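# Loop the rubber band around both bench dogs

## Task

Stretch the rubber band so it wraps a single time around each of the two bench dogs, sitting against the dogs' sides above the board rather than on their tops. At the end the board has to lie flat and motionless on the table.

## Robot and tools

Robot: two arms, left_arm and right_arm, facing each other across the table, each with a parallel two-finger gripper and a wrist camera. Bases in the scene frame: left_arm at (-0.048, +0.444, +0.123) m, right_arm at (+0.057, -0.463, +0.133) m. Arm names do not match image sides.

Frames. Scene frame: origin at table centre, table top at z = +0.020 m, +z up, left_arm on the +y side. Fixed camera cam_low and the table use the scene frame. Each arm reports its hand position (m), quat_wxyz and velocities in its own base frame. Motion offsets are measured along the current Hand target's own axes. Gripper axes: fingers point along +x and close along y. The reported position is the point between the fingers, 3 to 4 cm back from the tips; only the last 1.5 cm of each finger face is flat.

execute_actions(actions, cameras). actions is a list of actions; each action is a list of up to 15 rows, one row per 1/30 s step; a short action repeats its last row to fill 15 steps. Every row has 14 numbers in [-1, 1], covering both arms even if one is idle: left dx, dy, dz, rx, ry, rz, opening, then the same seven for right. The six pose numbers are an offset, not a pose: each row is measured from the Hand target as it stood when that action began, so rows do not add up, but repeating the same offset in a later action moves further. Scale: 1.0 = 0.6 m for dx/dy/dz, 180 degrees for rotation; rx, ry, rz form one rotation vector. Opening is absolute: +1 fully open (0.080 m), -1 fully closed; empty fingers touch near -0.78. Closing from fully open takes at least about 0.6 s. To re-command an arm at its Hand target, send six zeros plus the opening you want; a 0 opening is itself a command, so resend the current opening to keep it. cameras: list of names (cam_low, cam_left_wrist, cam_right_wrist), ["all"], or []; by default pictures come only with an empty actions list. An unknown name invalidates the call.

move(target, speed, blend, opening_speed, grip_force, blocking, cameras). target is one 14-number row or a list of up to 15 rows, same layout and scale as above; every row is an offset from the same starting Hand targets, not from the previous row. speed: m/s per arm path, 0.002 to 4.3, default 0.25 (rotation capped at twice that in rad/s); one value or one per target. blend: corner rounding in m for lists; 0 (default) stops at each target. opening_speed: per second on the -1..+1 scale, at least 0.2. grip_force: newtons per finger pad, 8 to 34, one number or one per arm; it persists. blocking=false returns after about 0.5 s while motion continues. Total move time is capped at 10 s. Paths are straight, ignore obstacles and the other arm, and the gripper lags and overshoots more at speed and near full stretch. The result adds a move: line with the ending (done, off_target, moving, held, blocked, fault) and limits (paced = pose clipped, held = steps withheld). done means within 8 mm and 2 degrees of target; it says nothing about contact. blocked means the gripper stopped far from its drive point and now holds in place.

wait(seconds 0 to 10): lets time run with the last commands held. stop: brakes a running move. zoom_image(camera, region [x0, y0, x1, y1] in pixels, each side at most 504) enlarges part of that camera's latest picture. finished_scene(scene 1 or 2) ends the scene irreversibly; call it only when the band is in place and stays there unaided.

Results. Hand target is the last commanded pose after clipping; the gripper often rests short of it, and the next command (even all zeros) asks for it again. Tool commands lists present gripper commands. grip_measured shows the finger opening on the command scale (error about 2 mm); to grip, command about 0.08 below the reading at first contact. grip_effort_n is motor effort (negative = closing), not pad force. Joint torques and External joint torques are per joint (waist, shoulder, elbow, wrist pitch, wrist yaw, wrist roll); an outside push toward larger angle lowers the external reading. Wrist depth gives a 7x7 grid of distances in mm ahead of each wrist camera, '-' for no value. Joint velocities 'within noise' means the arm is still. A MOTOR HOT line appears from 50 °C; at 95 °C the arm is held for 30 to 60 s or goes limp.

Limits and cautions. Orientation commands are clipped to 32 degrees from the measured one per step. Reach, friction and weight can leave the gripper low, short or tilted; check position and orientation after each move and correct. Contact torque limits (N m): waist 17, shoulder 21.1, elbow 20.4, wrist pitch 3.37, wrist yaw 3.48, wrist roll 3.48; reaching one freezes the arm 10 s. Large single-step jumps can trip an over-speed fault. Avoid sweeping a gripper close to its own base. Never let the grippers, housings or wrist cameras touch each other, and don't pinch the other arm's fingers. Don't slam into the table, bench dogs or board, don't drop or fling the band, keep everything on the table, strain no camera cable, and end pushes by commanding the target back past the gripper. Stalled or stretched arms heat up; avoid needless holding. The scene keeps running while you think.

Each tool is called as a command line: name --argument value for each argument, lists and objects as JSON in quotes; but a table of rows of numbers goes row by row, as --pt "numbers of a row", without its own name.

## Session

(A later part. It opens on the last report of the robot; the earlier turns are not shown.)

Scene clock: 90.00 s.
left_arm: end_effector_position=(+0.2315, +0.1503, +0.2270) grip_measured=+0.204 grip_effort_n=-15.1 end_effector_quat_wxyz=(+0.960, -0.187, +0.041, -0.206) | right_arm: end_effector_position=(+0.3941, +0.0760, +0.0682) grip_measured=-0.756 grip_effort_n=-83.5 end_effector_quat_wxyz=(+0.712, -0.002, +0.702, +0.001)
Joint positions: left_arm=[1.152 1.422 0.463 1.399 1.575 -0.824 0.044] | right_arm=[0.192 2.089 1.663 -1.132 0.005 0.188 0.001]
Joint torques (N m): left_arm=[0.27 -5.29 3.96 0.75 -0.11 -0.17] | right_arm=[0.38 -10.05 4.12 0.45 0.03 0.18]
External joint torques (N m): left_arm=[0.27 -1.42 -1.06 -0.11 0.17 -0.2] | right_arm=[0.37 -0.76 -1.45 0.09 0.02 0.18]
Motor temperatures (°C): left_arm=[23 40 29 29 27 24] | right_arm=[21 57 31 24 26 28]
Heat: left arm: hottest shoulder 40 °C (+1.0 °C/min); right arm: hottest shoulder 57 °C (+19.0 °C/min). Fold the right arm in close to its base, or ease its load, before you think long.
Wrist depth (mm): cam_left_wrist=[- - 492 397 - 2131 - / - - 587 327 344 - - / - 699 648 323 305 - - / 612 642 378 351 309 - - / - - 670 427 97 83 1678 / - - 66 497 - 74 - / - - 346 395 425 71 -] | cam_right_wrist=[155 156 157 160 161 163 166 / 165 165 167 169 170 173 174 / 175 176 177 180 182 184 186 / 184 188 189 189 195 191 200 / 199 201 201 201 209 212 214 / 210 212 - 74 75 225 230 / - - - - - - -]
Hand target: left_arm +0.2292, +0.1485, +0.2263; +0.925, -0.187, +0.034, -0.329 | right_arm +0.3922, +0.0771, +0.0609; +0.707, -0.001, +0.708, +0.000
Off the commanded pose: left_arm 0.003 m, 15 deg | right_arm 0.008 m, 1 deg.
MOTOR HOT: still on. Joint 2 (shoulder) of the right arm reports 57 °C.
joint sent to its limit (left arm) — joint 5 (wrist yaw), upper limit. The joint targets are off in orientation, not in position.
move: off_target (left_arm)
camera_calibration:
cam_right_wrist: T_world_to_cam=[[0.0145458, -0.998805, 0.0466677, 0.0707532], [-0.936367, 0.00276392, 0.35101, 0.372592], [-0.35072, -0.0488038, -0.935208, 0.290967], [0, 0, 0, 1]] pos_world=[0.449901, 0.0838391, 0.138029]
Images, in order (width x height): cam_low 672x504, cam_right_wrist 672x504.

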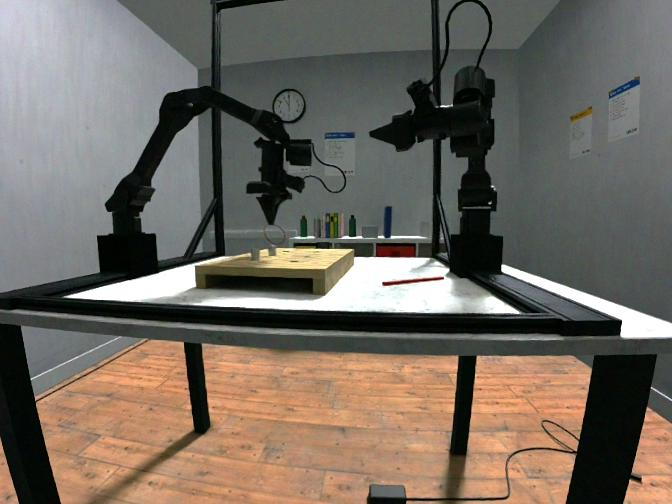

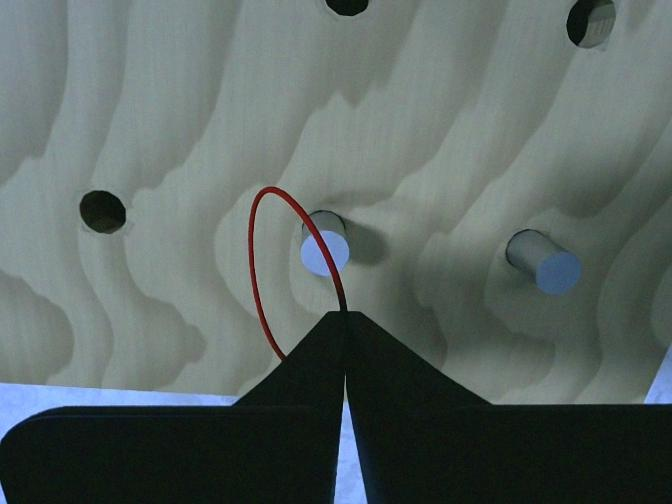

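move --target '[0,0,0,0,0,0,0.2,0.03,0.006,-0.016,0,0,0,-1]' --speed 0.08 --cameras '["cam_right_wrist","cam_low"]'

zoom_image --camera "cam_low" --region '[220, 190, 320, 280]'

Scene clock: 96.77 s.
left_arm: end_effector_position=(+0.2315, +0.1503, +0.2270) grip_measured=+0.204 grip_effort_n=-15.6 end_effector_quat_wxyz=(+0.960, -0.187, +0.041, -0.206) | right_arm: end_effector_position=(+0.3846, +0.0798, +0.0445) grip_measured=-0.756 grip_effort_n=-83.5 end_effector_quat_wxyz=(+0.707, -0.003, +0.707, +0.000)
Joint positions: left_arm=[1.152 1.422 0.463 1.399 1.575 -0.824 0.044] | right_arm=[0.206 2.089 1.566 -1.049 0.005 0.202 0.001]
Joint torques (N m): left_arm=[0.32 -5.29 4.01 0.75 -0.14 -0.16] | right_arm=[0.23 -11.66 3.87 0.43 0.04 0.15]
External joint torques (N m): left_arm=[0.31 -1.44 -1.01 -0.1 0.14 -0.18] | right_arm=[0.16 -2.39 -1.61 0.11 0.03 0.15]
Heat: left arm: hottest shoulder 40 °C (+1.0 °C/min); right arm: hottest shoulder 54 °C (+15.1 °C/min). Fold the right arm in close to its base, or ease its load, before you think long.
Wrist depth (mm): cam_left_wrist=[1349 1490 493 415 - - 1991 / - 1440 567 342 823 2394 - / - 1718 664 340 2110 - - / 683 664 374 369 338 - - / - - - 366 98 83 1402 / - - 66 497 - 74 - / - - 346 400 427 71 -] | cam_right_wrist=[133 134 136 138 139 141 142 / 142 143 145 146 148 150 151 / 154 152 153 155 158 159 162 / 162 162 164 140 170 171 164 / 173 175 177 175 181 185 187 / 185 186 - 74 75 198 202 / - - - - - - -]
Hand target: left_arm +0.2292, +0.1485, +0.2263; +0.925, -0.187, +0.034, -0.329 | right_arm +0.3826, +0.0807, +0.0429; +0.707, +0.000, +0.708, +0.000
Off the commanded pose: left_arm 0.003 m, 15 deg | right_arm 0.003 m, 0 deg.
MOTOR HOT: still on. Joint 2 (shoulder) of the right arm reports 54 °C.
joint sent to its limit (left arm) — joint 5 (wrist yaw), upper limit. The joint targets are off in orientation, not in position.
move: off_target (left_arm)
camera_calibration:
cam_right_wrist: T_world_to_cam=[[0.0154456, -0.998674, 0.0491179, 0.0753429], [-0.931583, 0.00347072, 0.363513, 0.369499], [-0.363201, -0.051372, -0.930293, 0.270377], [0, 0, 0, 1]] pos_world=[0.441256, 0.0878503, 0.113512]
Images, in order (width x height): cam_low 672x504, cam_right_wrist 672x504.

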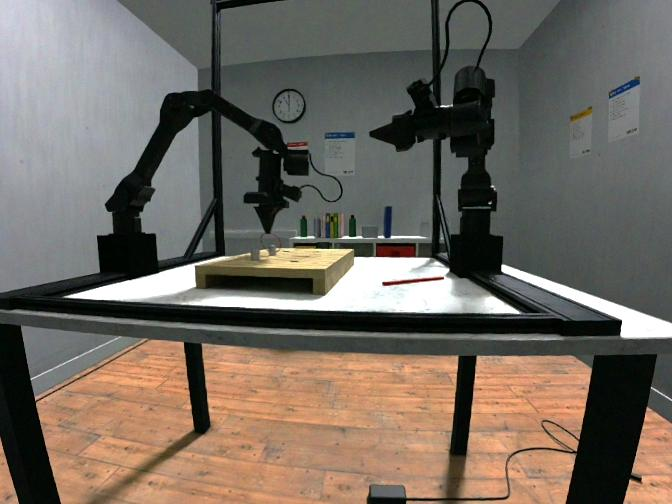

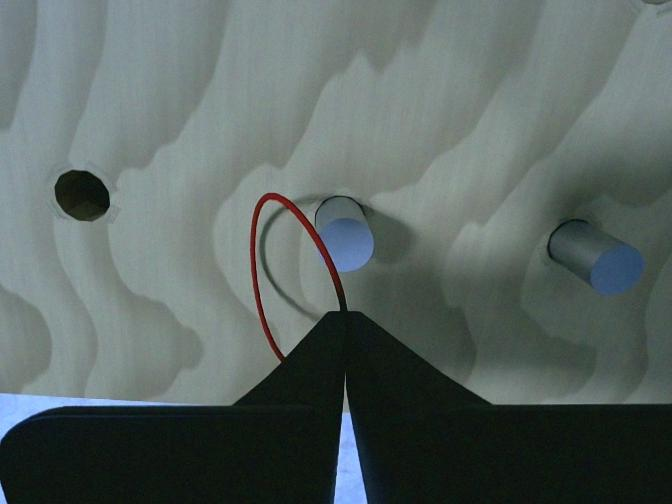

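Scaled by 5.040 from the camera's 672x504 image, which has a finer 960x720 frame.

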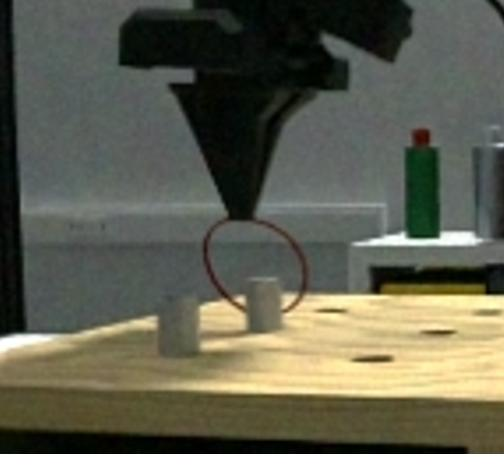

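move --pt "0 0 0 0 0 0 0.2 0.017 0.0 0.004 0 0 0 -1" --pt "0 0 0 0 0 0 0.2 0.025 -0.05 0.004 0 0 0 -1" --speed 0.08 --blend 0.003 --cameras '["cam_right_wrist","cam_low"]'

zoom_image --camera "cam_low" --region '[220, 190, 320, 280]'

Scene clock: 101.73 s.
left_arm: end_effector_position=(+0.2315, +0.1503, +0.2270) grip_measured=+0.204 grip_effort_n=-15.6 end_effector_quat_wxyz=(+0.960, -0.187, +0.041, -0.206) | right_arm: end_effector_position=(+0.3873, +0.0498, +0.0325) grip_measured=-0.756 grip_effort_n=-83.5 end_effector_quat_wxyz=(+0.709, +0.001, +0.705, -0.004)
Joint positions: left_arm=[1.152 1.422 0.463 1.399 1.575 -0.824 0.044] | right_arm=[0.13 2.089 1.516 -0.993 0.005 0.137 0.001]
Joint torques (N m): left_arm=[0.22 -5.36 4.03 0.76 -0.12 -0.15] | right_arm=[0.09 -10.72 3.88 0.42 -0.01 -0.07]
External joint torques (N m): left_arm=[0.2 -1.49 -1 -0.09 0.16 -0.17] | right_arm=[0.11 -1.34 -1.64 0.07 -0.03 -0.08]
Heat: left arm: hottest shoulder 39 °C (-1.0 °C/min); right arm: hottest shoulder 53 °C (+12.1 °C/min). Fold the right arm in close to its base, or ease its load, before you think long.
Wrist depth (mm): cam_left_wrist=[- - 492 385 1746 - - / - 1511 582 334 801 - - / - 699 636 332 2152 2449 - / 638 654 371 310 - 2197 - / - 559 351 361 98 83 1614 / - - 66 501 - 74 - / - - 347 398 426 71 -] | cam_right_wrist=[124 125 126 127 129 130 132 / - 132 134 135 137 138 140 / 140 141 142 144 147 147 149 / 149 150 127 154 156 153 160 / 159 162 162 161 167 171 172 / 169 171 - 74 75 181 184 / - - - - - - -]
Hand target: left_arm +0.2292, +0.1485, +0.2263; +0.925, -0.187, +0.034, -0.329 | right_arm +0.3850, +0.0506, +0.0280; +0.707, +0.000, +0.708, +0.000
Off the commanded pose: left_arm 0.003 m, 15 deg | right_arm 0.005 m, 1 deg.
MOTOR HOT: still on. Joint 2 (shoulder) of the right arm reports 53 °C.
joint sent to its limit (left arm) — joint 5 (wrist yaw), upper limit. The joint targets are off in orientation, not in position.
move: off_target (left_arm)
camera_calibration:
cam_right_wrist: T_world_to_cam=[[0.00290305, -0.998831, 0.0482612, 0.0508579], [-0.93379, 0.0145608, 0.357525, 0.376989], [-0.357809, -0.0461037, -0.932656, 0.256426], [0, 0, 0, 1]] pos_world=[0.443633, 0.0571313, 0.10192]
Images, in order (width x height): cam_low 672x504, cam_right_wrist 672x504.

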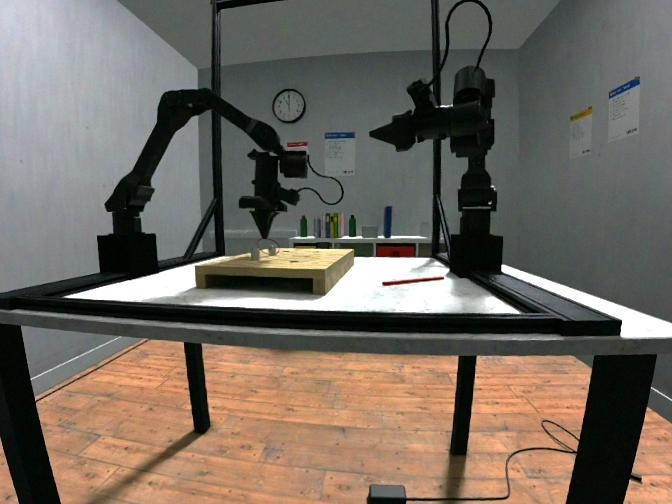

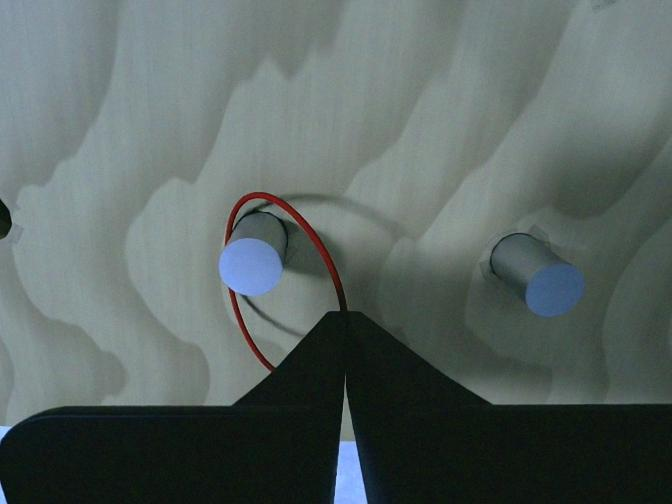

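Scaled by 5.040 from the camera's 672x504 image, which has a finer 960x720 frame.

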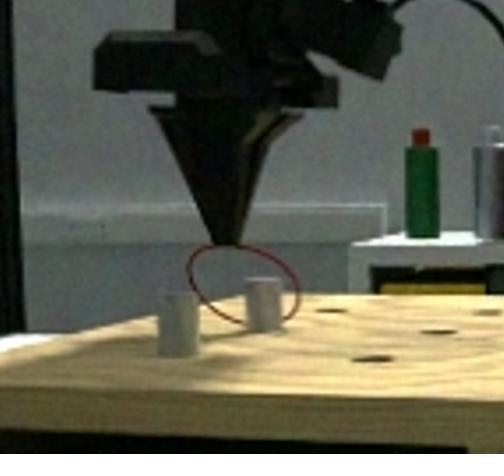

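move --target '[0,0,0,0,0,0,0.2,0.045,-0.04,0.004,0,0,0,-1]' --speed 0.08 --cameras '["cam_right_wrist","cam_low"]'

zoom_image --camera "cam_low" --region '[220, 190, 320, 280]'

Scene clock: 105.03 s.
left_arm: end_effector_position=(+0.2315, +0.1503, +0.2270) grip_measured=+0.204 grip_effort_n=-15.1 end_effector_quat_wxyz=(+0.960, -0.187, +0.041, -0.206) | right_arm: end_effector_position=(+0.3904, +0.0261, +0.0084) grip_measured=-0.756 grip_effort_n=-83.5 end_effector_quat_wxyz=(+0.712, +0.001, +0.702, -0.004)
Joint positions: left_arm=[1.152 1.422 0.463 1.399 1.575 -0.824 0.044] | right_arm=[0.069 2.119 1.462 -0.899 0.005 0.076 0.001]
Joint torques (N m): left_arm=[0.15 -5.31 4.13 0.78 -0.13 -0.17] | right_arm=[-0.02 -9.73 3.88 0.43 -0.01 -0.07]
External joint torques (N m): left_arm=[0.15 -1.43 -0.91 -0.08 0.15 -0.19] | right_arm=[-0.04 -0.44 -1.43 0.06 -0.01 -0.07]
Heat: left arm: hottest shoulder 39 °C (-1.0 °C/min); right arm: hottest shoulder 53 °C (+10.2 °C/min). Fold the right arm in close to its base, or ease its load, before you think long.
Wrist depth (mm): cam_left_wrist=[- - 452 1602 1776 - - / 1522 - 541 1761 1718 - - / - 1602 347 329 1578 - - / 636 706 356 295 2567 2197 - / - 357 350 356 282 84 1602 / - - 66 492 277 74 - / - - 347 397 424 71 -] | cam_right_wrist=[- 104 105 106 108 108 109 / 110 111 112 113 114 115 116 / 117 117 119 120 121 122 124 / 126 122 127 129 129 131 133 / 133 103 135 134 139 137 143 / - 142 - 74 75 150 152 / - - - - - - -]
Hand target: left_arm +0.2292, +0.1485, +0.2263; +0.925, -0.187, +0.034, -0.329 | right_arm +0.3874, +0.0267, +0.0010; +0.707, -0.001, +0.708, +0.000
Off the commanded pose: left_arm 0.003 m, 15 deg | right_arm 0.008 m, 1 deg.
MOTOR HOT: still on. Joint 2 (shoulder) of the right arm reports 53 °C.
joint sent to its limit (left arm) — joint 5 (wrist yaw), upper limit. The joint targets are off in orientation, not in position.
move: off_target (left_arm)
camera_calibration:
cam_right_wrist: T_world_to_cam=[[0.00290096, -0.998836, 0.048158, 0.0283306], [-0.936589, 0.0141616, 0.350143, 0.390041], [-0.350417, -0.04612, -0.935458, 0.231079], [0, 0, 0, 1]] pos_world=[0.4462, 0.0334313, 0.0782296]
Images, in order (width x height): cam_low 672x504, cam_right_wrist 672x504.

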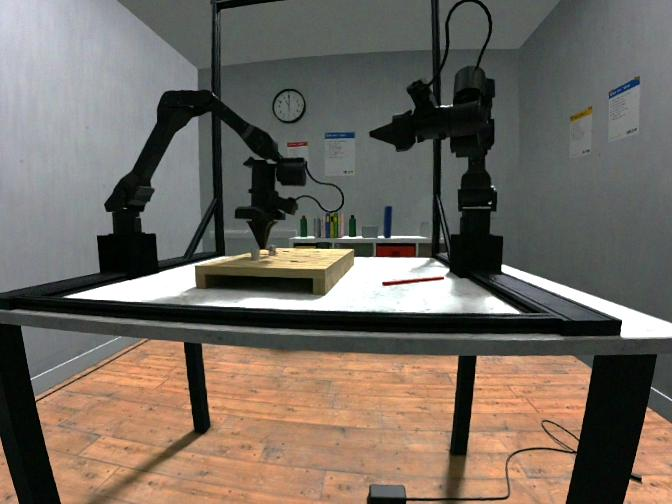

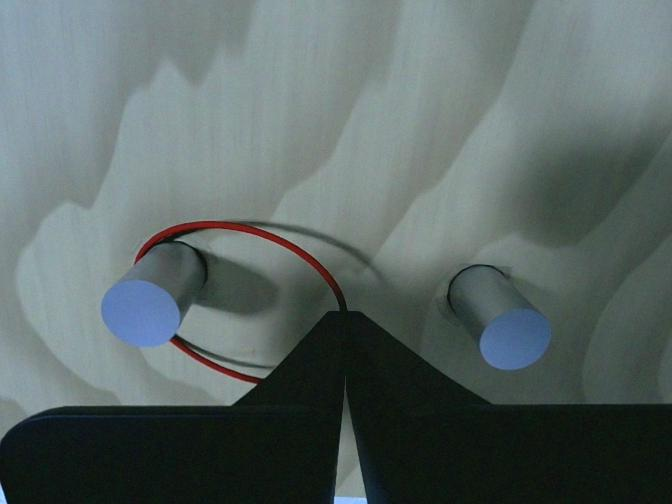

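Scaled by 5.040 from the camera's 672x504 image, which has a finer 960x720 frame.

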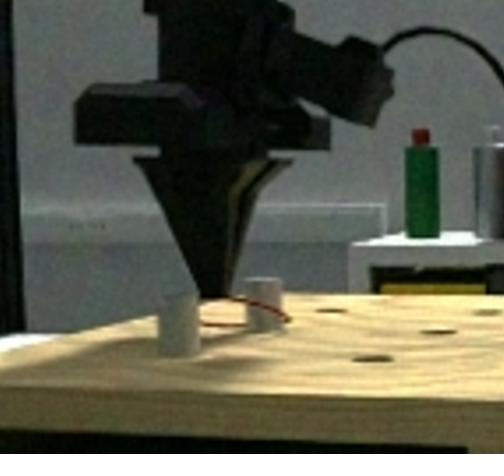

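move --pt "0 0 0 0 0 0 0.2 0 -0.03 0 0 0 0 -1" --pt "0 0 0 0 0 0 0.2 -0.03 -0.06 0 0 0 0 -1" --pt "0 0 0 0 0 0 0.2 -0.035 -0.13 0 0 0 0 -1" --speed 0.07 --blend 0.006 --cameras '["cam_right_wrist","cam_low"]'

zoom_image --camera "cam_low" --region '[220, 190, 320, 280]'

Scene clock: 110.47 s.
left_arm: end_effector_position=(+0.2315, +0.1503, +0.2270) grip_measured=+0.204 grip_effort_n=-15.1 end_effector_quat_wxyz=(+0.960, -0.187, +0.041, -0.206) | right_arm: end_effector_position=(+0.3814, -0.0412, +0.0154) grip_measured=-0.756 grip_effort_n=-83.5 end_effector_quat_wxyz=(+0.697, +0.006, +0.717, +0.011)
Joint positions: left_arm=[1.152 1.422 0.463 1.399 1.575 -0.824 0.044] | right_arm=[-0.116 2.116 1.486 -0.971 -0.021 -0.124 0.001]
Joint torques (N m): left_arm=[0.13 -5.43 4.06 0.76 -0.11 -0.19] | right_arm=[-1.47 -11.96 6.97 0.04 0.71 -0.11]
External joint torques (N m): left_arm=[0.11 -1.57 -0.97 -0.09 0.18 -0.21] | right_arm=[-1.47 -2.59 1.62 -0.26 0.73 -0.11]
Heat: left arm: hottest shoulder 39 °C (-1.0 °C/min); right arm: hottest shoulder 54 °C (+8.1 °C/min). Fold the right arm in close to its base, or ease its load, before you think long.
Wrist depth (mm): cam_left_wrist=[1239 - 353 1853 1500 - - / - - 296 - - - - / - 278 296 - 2449 - - / 351 262 263 - - - - / 432 350 320 772 98 83 1732 / - - 66 503 - 74 - / - - 348 399 424 71 -] | cam_right_wrist=[110 110 110 110 110 110 110 / 117 117 117 117 117 118 119 / - 126 126 126 126 126 175 / 133 133 133 133 136 135 191 / 146 146 147 142 147 149 207 / 157 157 - 74 75 160 223 / - - - - - - -]
Hand target: left_arm +0.2292, +0.1485, +0.2263; +0.925, -0.187, +0.034, -0.329 | right_arm +0.3874, -0.0513, +0.0220; +0.707, -0.001, +0.708, +0.000
Off the commanded pose: left_arm 0.003 m, 15 deg | right_arm 0.013 m, 2 deg.
MOTOR HOT: still on. Joint 2 (shoulder) of the right arm reports 54 °C.
joint sent to its limit (left arm) — joint 5 (wrist yaw), upper limit. The joint targets are off in orientation, not in position.
move: off_target (left_arm, right_arm)
camera_calibration:
cam_right_wrist: T_world_to_cam=[[0.0188751, -0.999638, 0.019183, -0.0448527], [-0.921218, -0.00993101, 0.388919, 0.372648], [-0.388588, -0.0250126, -0.921072, 0.246616], [0, 0, 0, 1]] pos_world=[0.439969, -0.0349672, 0.0830813]
Images, in order (width x height): cam_low 672x504, cam_right_wrist 672x504.

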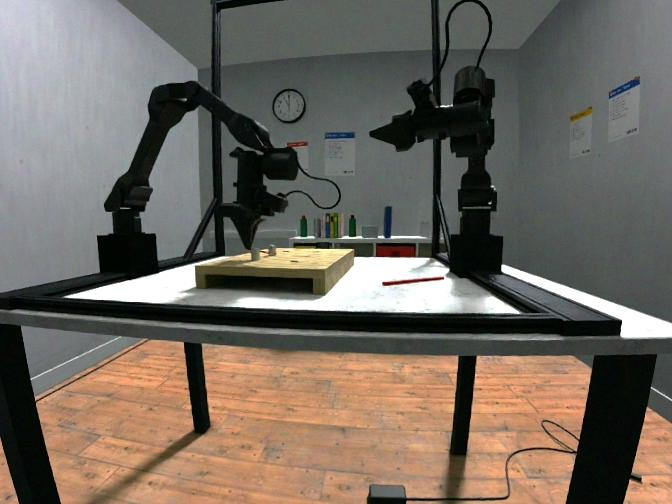

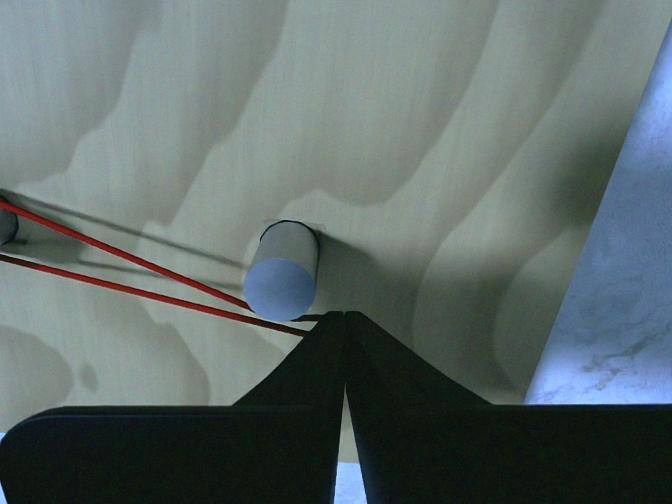

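Scaled by 5.040 from the camera's 672x504 image, which has a finer 960x720 frame.

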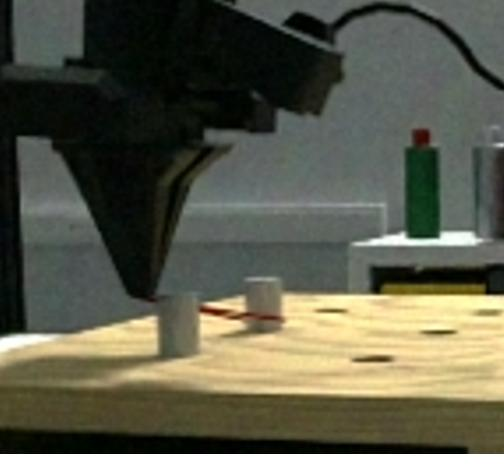

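move --pt "0 0 0 0 0 0 0.2 -0.025 -0.01 0 0 0 0 -1" --pt "0 0 0 0 0 0 0.2 -0.025 -0.02 0.035 0 0 0 -1" --speed 0.07 --blend 0.003 --cameras '["cam_right_wrist","cam_low"]'

zoom_image --camera "cam_low" --region '[220, 190, 320, 280]'

Scene clock: 115.27 s.
left_arm: end_effector_position=(+0.2315, +0.1503, +0.2270) grip_measured=+0.204 grip_effort_n=-15.6 end_effector_quat_wxyz=(+0.960, -0.187, +0.041, -0.206) | right_arm: end_effector_position=(+0.4045, -0.0519, +0.0371) grip_measured=-0.756 grip_effort_n=-83.5 end_effector_quat_wxyz=(+0.704, +0.004, +0.710, +0.012)
Joint positions: left_arm=[1.152 1.422 0.463 1.399 1.575 -0.824 0.044] | right_arm=[-0.135 2.163 1.653 -1.072 -0.021 -0.147 0.001]
Joint torques (N m): left_arm=[0.14 -5.33 4.04 0.76 -0.11 -0.18] | right_arm=[-1.8 -10.55 7.28 0.01 0.68 -0.07]
External joint torques (N m): left_arm=[0.15 -1.47 -0.99 -0.09 0.17 -0.2] | right_arm=[-1.8 -0.7 1.7 -0.33 0.71 -0.07]
Heat: left arm: hottest shoulder 39 °C (-1.0 °C/min); right arm: hottest shoulder 54 °C (+4.0 °C/min). Fold the right arm in close to its base, or ease its load, before you think long.
Wrist depth (mm): cam_left_wrist=[1555 - 311 - - - - / - 252 272 - 1732 - - / - 221 263 2131 2243 2291 - / 297 232 384 846 - - - / 405 276 - - 98 83 1639 / - - 66 507 516 74 - / - - 346 398 429 71 -] | cam_right_wrist=[129 129 130 131 129 130 172 / 137 137 137 137 137 138 186 / 146 147 147 147 147 151 199 / 157 157 157 157 158 163 213 / 169 169 146 165 170 230 231 / 181 181 - 74 75 244 246 / - - - - - - -]
Hand target: left_arm +0.2292, +0.1485, +0.2263; +0.925, -0.187, +0.034, -0.329 | right_arm +0.4085, -0.0633, +0.0371; +0.707, +0.000, +0.708, +0.000
Off the commanded pose: left_arm 0.003 m, 15 deg | right_arm 0.012 m, 2 deg.
MOTOR HOT: still on. Joint 2 (shoulder) of the right arm reports 54 °C.
joint sent to its limit (left arm) — joint 5 (wrist yaw), upper limit. The joint targets are off in orientation, not in position.
move: off_target (left_arm, right_arm)
camera_calibration:
cam_right_wrist: T_world_to_cam=[[0.0220294, -0.999529, 0.0213675, -0.0577676], [-0.928218, -0.012509, 0.371827, 0.388735], [-0.371385, -0.0280248, -0.928056, 0.268425], [0, 0, 0, 1]] pos_world=[0.461792, -0.0453551, 0.105806]
Images, in order (width x height): cam_low 672x504, cam_right_wrist 672x504.

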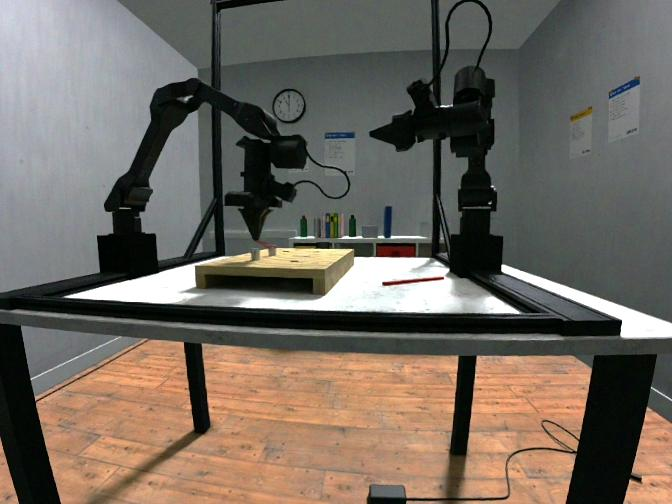

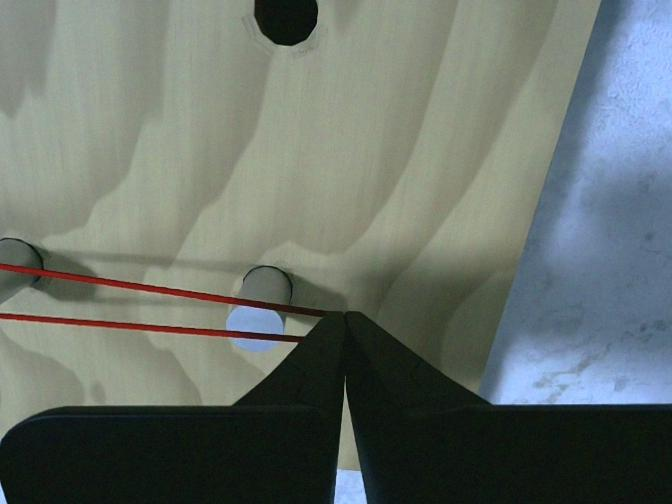

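Scaled by 5.040 from the camera's 672x504 image, which has a finer 960x720 frame.

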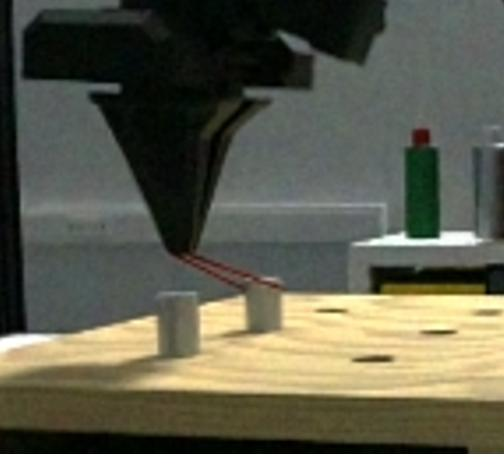

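move --pt "0 0 0 0 0 0 0.2 0.015 -0.02 -0.025 0 0 0 -1" --pt "0 0 0 0 0 0 0.2 0.04 -0.03 -0.027 0 0 0 -1" --speed 0.08 --blend 0.005 --cameras '["cam_right_wrist","cam_low"]'

zoom_image --camera "cam_low" --region '[220, 190, 320, 280]'

Scene clock: 120.33 s.
left_arm: end_effector_position=(+0.2315, +0.1503, +0.2270) grip_measured=+0.204 grip_effort_n=-15.6 end_effector_quat_wxyz=(+0.960, -0.187, +0.041, -0.206) | right_arm: end_effector_position=(+0.3947, -0.0687, +0.0135) grip_measured=-0.756 grip_effort_n=-83.5 end_effector_quat_wxyz=(+0.706, +0.003, +0.708, +0.014)
Joint positions: left_arm=[1.152 1.422 0.463 1.399 1.575 -0.824 0.044] | right_arm=[-0.181 2.162 1.553 -0.97 -0.023 -0.197 0.001]
Joint torques (N m): left_arm=[0.11 -5.36 3.97 0.79 -0.13 -0.17] | right_arm=[-2.19 -12.18 3.86 0.66 0.72 -0.09]
External joint torques (N m): left_arm=[0.1 -1.5 -1.07 -0.06 0.15 -0.19] | right_arm=[-2.18 -2.51 -1.56 0.31 0.75 -0.08]
Heat: left arm: hottest shoulder 39 °C (-1.0 °C/min); right arm: hottest shoulder 54 °C (+2.0 °C/min). Fold the right arm in close to its base, or ease its load, before you think long.
Wrist depth (mm): cam_left_wrist=[1366 1393 338 - - 2029 - / - 270 277 1652 - - - / - 258 283 - - - - / 319 233 735 2010 - - - / 331 284 361 - 97 83 1761 / - - 66 496 - 74 - / - - 345 399 425 71 -] | cam_right_wrist=[109 109 109 109 109 109 154 / 116 116 116 116 116 116 163 / - 124 124 124 124 127 175 / 131 133 133 133 134 185 187 / 143 114 141 139 143 202 202 / - 152 - 74 75 215 216 / - - - - - - -]
Hand target: left_arm +0.2292, +0.1485, +0.2263; +0.925, -0.187, +0.034, -0.329 | right_arm +0.3922, -0.0814, +0.0130; +0.707, +0.000, +0.708, +0.000
Off the commanded pose: left_arm 0.003 m, 15 deg | right_arm 0.013 m, 2 deg.
MOTOR HOT: still on. Joint 2 (shoulder) of the right arm reports 54 °C.
joint sent to its limit (left arm) — joint 5 (wrist yaw), upper limit. The joint targets are off in orientation, not in position.
move: off_target (left_arm, right_arm)
camera_calibration:
cam_right_wrist: T_world_to_cam=[[0.0271881, -0.999427, 0.0201791, -0.0758586], [-0.929967, -0.0178844, 0.367207, 0.388576], [-0.366635, -0.0287495, -0.92992, 0.240418], [0, 0, 0, 1]] pos_world=[0.451571, -0.0619537, 0.0824122]
Images, in order (width x height): cam_low 672x504, cam_right_wrist 672x504.

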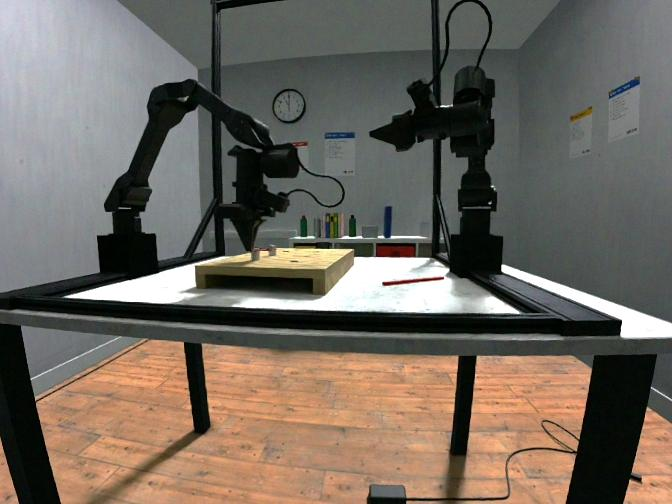

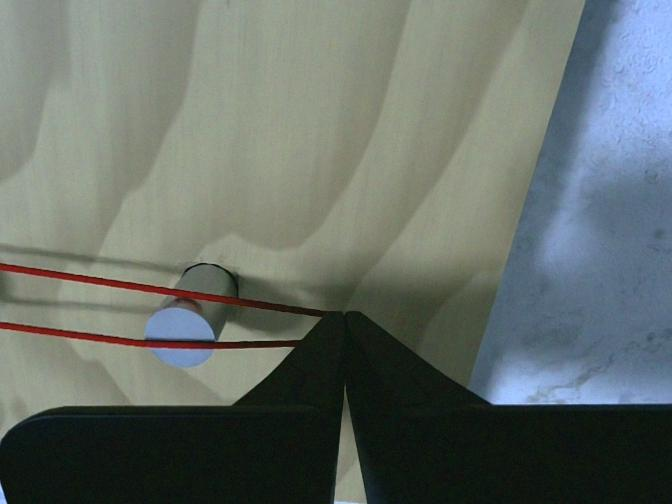

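Scaled by 5.040 from the camera's 672x504 image, which has a finer 960x720 frame.

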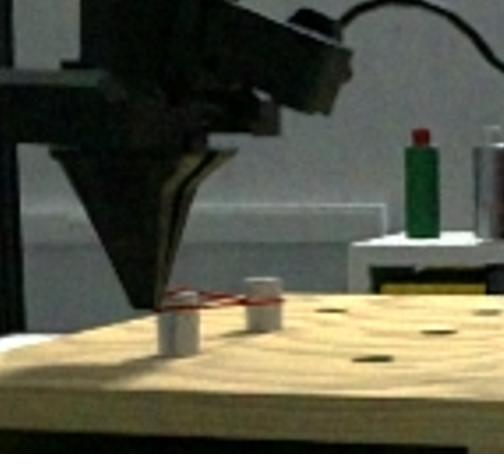

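move --pt "0 0 0 0 0 0 0.2 0.02 0.0 0.005 0 0 0 -1" --pt "0 0 0 0 0 0 0.2 0.025 0.0 -0.045 0 0 0 -1" --speed 0.07 --blend 0.003 --cameras '["cam_right_wrist","cam_low"]'

zoom_image --camera "cam_low" --region '[220, 190, 320, 280]'

Scene clock: 124.20 s.
left_arm: end_effector_position=(+0.2315, +0.1503, +0.2270) grip_measured=+0.204 grip_effort_n=-15.1 end_effector_quat_wxyz=(+0.960, -0.187, +0.041, -0.206) | right_arm: end_effector_position=(+0.3727, -0.0695, -0.0033) grip_measured=-0.756 grip_effort_n=-83.5 end_effector_quat_wxyz=(+0.711, +0.002, +0.703, +0.014)
Joint positions: left_arm=[1.152 1.422 0.463 1.399 1.575 -0.824 0.044] | right_arm=[-0.194 2.102 1.383 -0.845 -0.024 -0.211 0.001]
Joint torques (N m): left_arm=[0.2 -5.31 4.03 0.75 -0.12 -0.16] | right_arm=[-2.35 -12.46 3.14 0.04 0.77 -0.08]
External joint torques (N m): left_arm=[0.19 -1.42 -1 -0.11 0.15 -0.18] | right_arm=[-2.41 -3.43 -2.02 -0.31 0.81 -0.07]
Heat: left arm: hottest shoulder 39 °C (-1.0 °C/min); right arm: hottest shoulder 54 °C (+2.0 °C/min). Fold the right arm in close to its base, or ease its load, before you think long.
Wrist depth (mm): cam_left_wrist=[- 1522 360 - 1853 - - / 1500 297 316 - 1837 - - / 1511 286 1718 - - - - / 348 260 786 2029 - - - / 410 307 392 863 104 83 1806 / - - 66 497 - 74 - / - - 348 397 426 71 -] | cam_right_wrist=[- 97 97 97 97 97 142 / - 103 103 103 103 103 151 / - 109 109 109 109 111 160 / - 101 115 116 117 120 171 / 127 93 123 122 125 183 184 / 133 133 - 74 75 195 195 / - - - - - - -]
Hand target: left_arm +0.2292, +0.1485, +0.2263; +0.925, -0.187, +0.034, -0.329 | right_arm +0.3651, -0.0813, -0.0019; +0.707, +0.000, +0.708, +0.000
Off the commanded pose: left_arm 0.003 m, 15 deg | right_arm 0.014 m, 2 deg.
MOTOR HOT: still on. Joint 2 (shoulder) of the right arm reports 54 °C.
joint sent to its limit (left arm) — joint 5 (wrist yaw), upper limit. The joint targets are off in orientation, not in position.
move: off_target (left_arm, right_arm)
camera_calibration:
cam_right_wrist: T_world_to_cam=[[0.0273211, -0.999386, 0.0219183, -0.0758748], [-0.935428, -0.0178292, 0.353067, 0.37623], [-0.35246, -0.0301492, -0.935341, 0.211369], [0, 0, 0, 1]] pos_world=[0.428509, -0.0627477, 0.0665308]
Images, in order (width x height): cam_low 672x504, cam_right_wrist 672x504.

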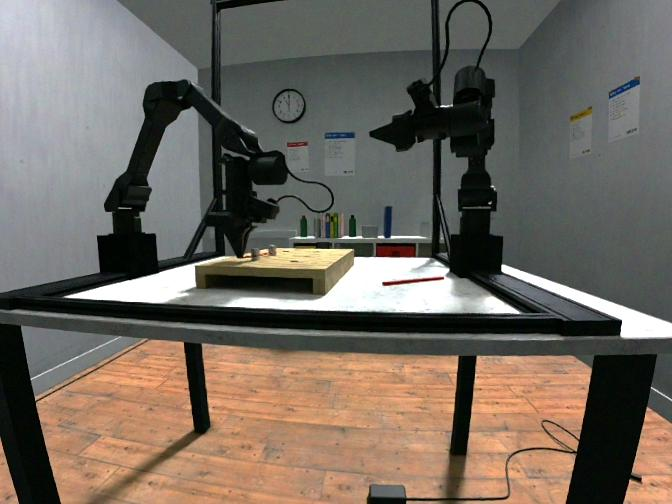

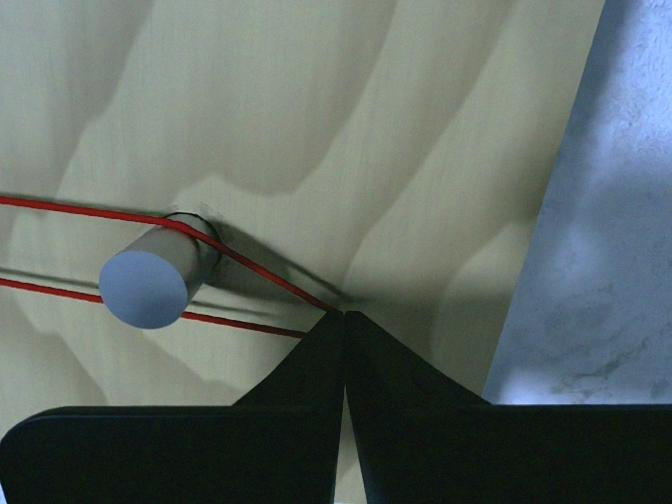

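Scaled by 5.040 from the camera's 672x504 image, which has a finer 960x720 frame.

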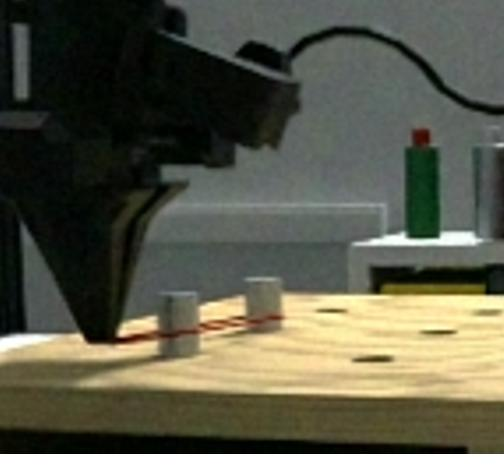

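move --pt "0 0 0 0 0 0 0.2 0.012 0.035 0.018 0 0 0 -1" --pt "0 0 0 0 0 0 0.2 0.012 0.035 0.018 0 0 0 -0.55" --speed 0.06 --opening_speed 0.4 --cameras '["cam_right_wrist","cam_low"]'

zoom_image --camera "cam_low" --region '[220, 190, 320, 280]'

Scene clock: 129.57 s.
left_arm: end_effector_position=(+0.2315, +0.1503, +0.2270) grip_measured=+0.204 grip_effort_n=-15.6 end_effector_quat_wxyz=(+0.960, -0.187, +0.041, -0.206) | right_arm: end_effector_position=(+0.3738, -0.0605, -0.0059) grip_measured=-0.553 grip_effort_n=15.6 end_effector_quat_wxyz=(+0.707, -0.004, +0.707, +0.001)
Joint positions: left_arm=[1.152 1.422 0.463 1.399 1.575 -0.824 0.044] | right_arm=[-0.159 2.11 1.383 -0.844 0.005 -0.165 0.01]
Joint torques (N m): left_arm=[0.16 -5.21 4.05 0.76 -0.14 -0.18] | right_arm=[0.12 -9.14 5.76 0.1 0 0.14]
External joint torques (N m): left_arm=[0.15 -1.32 -0.95 -0.09 0.13 -0.2] | right_arm=[0.05 -0.12 0.69 -0.22 0.02 0.14]
Motor temperatures (°C): left_arm=[23 39 28 28 27 24] | right_arm=[22 55 31 24 27 28]
Heat: left arm: hottest shoulder 39 °C (-1.0 °C/min); right arm: hottest shoulder 55 °C (+3.0 °C/min). Fold the right arm in close to its base, or ease its load, before you think long.
Wrist depth (mm): cam_left_wrist=[1469 - 360 - - - - / 1511 298 324 - 764 - - / - 298 328 1973 863 3805 - / 607 260 1837 888 - 2110 - / 411 316 - 706 97 82 1578 / - - 66 500 - 74 - / - - 349 395 428 71 -] | cam_right_wrist=[- 92 92 93 94 95 139 / - 98 99 100 100 101 150 / 104 104 105 104 107 108 161 / 111 110 110 115 114 116 172 / - 89 120 120 121 182 186 / - 127 - 90 75 195 199 / - - - 141 - - -]
Hand target: left_arm +0.2292, +0.1485, +0.2263; +0.925, -0.187, +0.034, -0.329 | right_arm +0.3759, -0.0604, -0.0091; +0.707, +0.000, +0.708, +0.000
Off the commanded pose: left_arm 0.003 m, 15 deg | right_arm 0.004 m, 0 deg.
MOTOR HOT: still on. Joint 2 (shoulder) of the right arm reports 55 °C.
joint sent to its limit (left arm) — joint 5 (wrist yaw), upper limit. The joint targets are off in orientation, not in position.
move: off_target (left_arm)
camera_calibration:
cam_right_wrist: T_world_to_cam=[[0.0170405, -0.998648, 0.0491016, -0.062711], [-0.931513, 0.00198757, 0.363702, 0.378126], [-0.363308, -0.0519364, -0.93022, 0.212377], [0, 0, 0, 1]] pos_world=[0.430457, -0.0523477, 0.0631115]
Images, in order (width x height): cam_low 672x504, cam_right_wrist 672x504.

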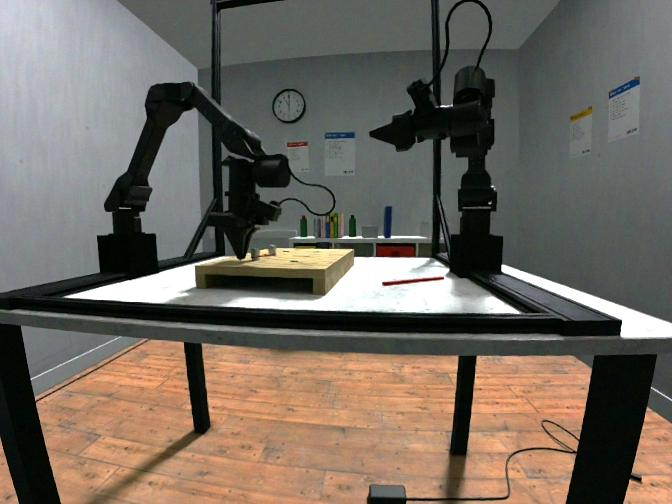

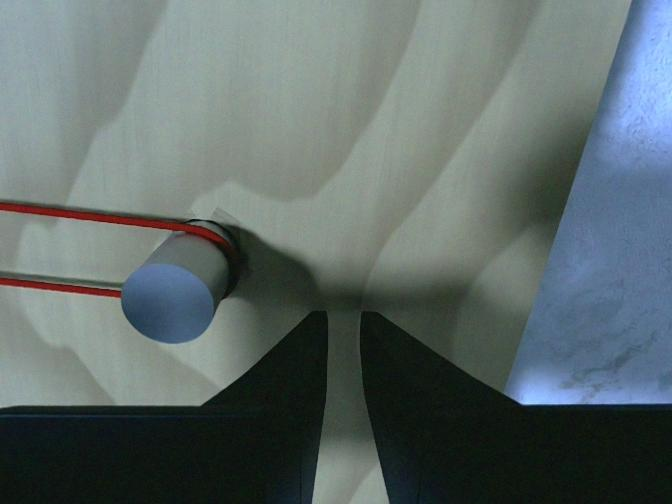

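Scaled by 5.040 from the camera's 672x504 image, which has a finer 960x720 frame.

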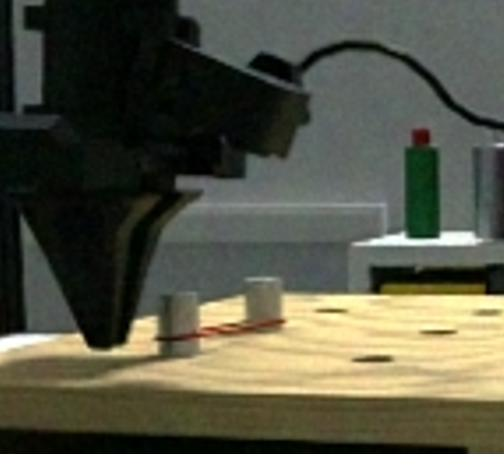

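Done; lift clear and verify.

move --target '[0,0,0,0,0,0,0.2,-0.15,-0.015,0,0,0,0,-0.55]' --speed 0.15 --cameras '["cam_right_wrist","cam_low"]'

zoom_image --camera "cam_low" --region '[220, 190, 320, 280]'

Scene clock: 132.23 s.
left_arm: end_effector_position=(+0.2315, +0.1503, +0.2270) grip_measured=+0.204 grip_effort_n=-15.1 end_effector_quat_wxyz=(+0.960, -0.187, +0.041, -0.206) | right_arm: end_effector_position=(+0.3723, -0.0683, +0.0747) grip_measured=-0.553 grip_effort_n=15.6 end_effector_quat_wxyz=(+0.699, +0.001, +0.715, -0.002)
Joint positions: left_arm=[1.152 1.422 0.463 1.399 1.575 -0.824 0.044] | right_arm=[-0.18 2.025 1.594 -1.163 0.005 -0.176 0.01]
Joint torques (N m): left_arm=[0.15 -5.32 4.02 0.75 -0.15 -0.15] | right_arm=[-0.18 -11.91 6.79 -0.19 -0.02 -0.09]
External joint torques (N m): left_arm=[0.16 -1.42 -1.01 -0.11 0.13 -0.17] | right_arm=[-0.2 -2.93 1.19 -0.49 -0.01 -0.09]
Motor temperatures (°C): left_arm=[23 38 28 28 27 24] | right_arm=[22 55 31 24 26 28]
Heat: left arm: hottest shoulder 38 °C (-2.0 °C/min); right arm: hottest shoulder 55 °C (+3.0 °C/min). Fold the right arm in close to its base, or ease its load, before you think long.
Wrist depth (mm): cam_left_wrist=[1500 262 275 - - - - / - 221 270 - 1761 - 1853 / 317 235 315 - - - - / 602 286 296 939 - - - / 486 444 - - 98 83 1639 / - - 66 498 - 74 - / - - 348 395 428 71 -] | cam_right_wrist=[161 162 163 163 165 211 212 / 172 173 174 175 177 224 226 / 184 184 181 186 193 243 243 / 197 198 200 202 251 261 262 / 214 215 212 211 276 283 279 / 291 - - 89 75 301 299 / - - - - - - -]
Hand target: left_arm +0.2292, +0.1485, +0.2263; +0.925, -0.187, +0.034, -0.329 | right_arm +0.3761, -0.0692, +0.0808; +0.707, -0.001, +0.708, +0.000
Off the commanded pose: left_arm 0.003 m, 15 deg | right_arm 0.007 m, 1 deg.
MOTOR HOT: still on. Joint 2 (shoulder) of the right arm reports 55 °C.
joint sent to its limit (left arm) — joint 5 (wrist yaw), upper limit. The joint targets are off in orientation, not in position.
move: off_target (left_arm)
camera_calibration:
cam_right_wrist: T_world_to_cam=[[0.00797028, -0.998969, 0.0446837, -0.0708096], [-0.922643, 0.00988328, 0.385528, 0.343053], [-0.385572, -0.0442999, -0.921614, 0.294564], [0, 0, 0, 1]] pos_world=[0.430656, -0.0610779, 0.142382]
Images, in order (width x height): cam_low 672x504, cam_right_wrist 672x504.

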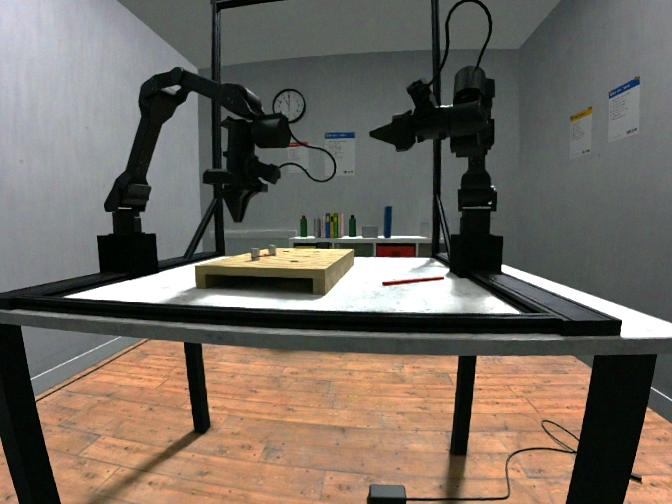

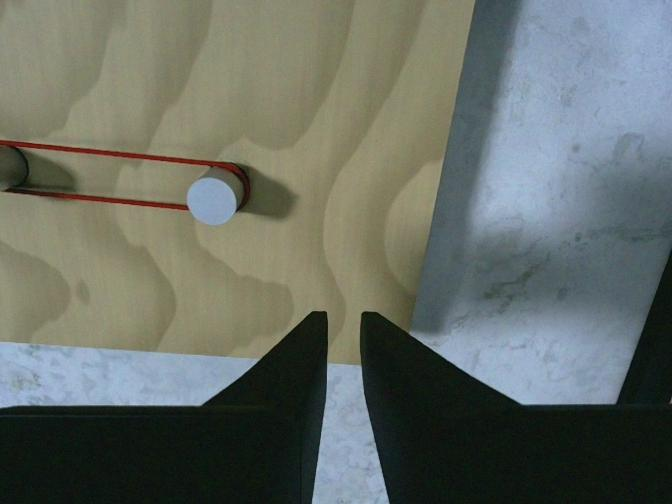

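Scaled by 5.040 from the camera's 672x504 image, which has a finer 960x720 frame.

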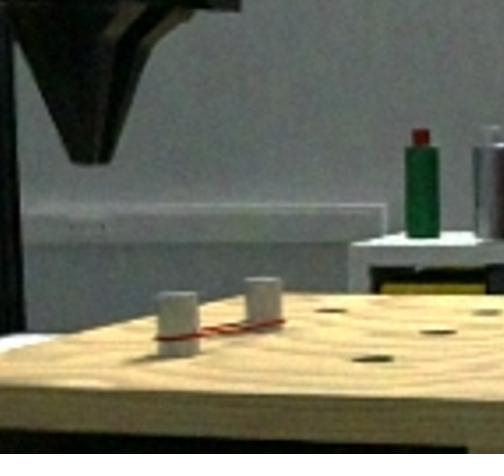

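finished_scene --scene 2

The scene is finished: the task was done.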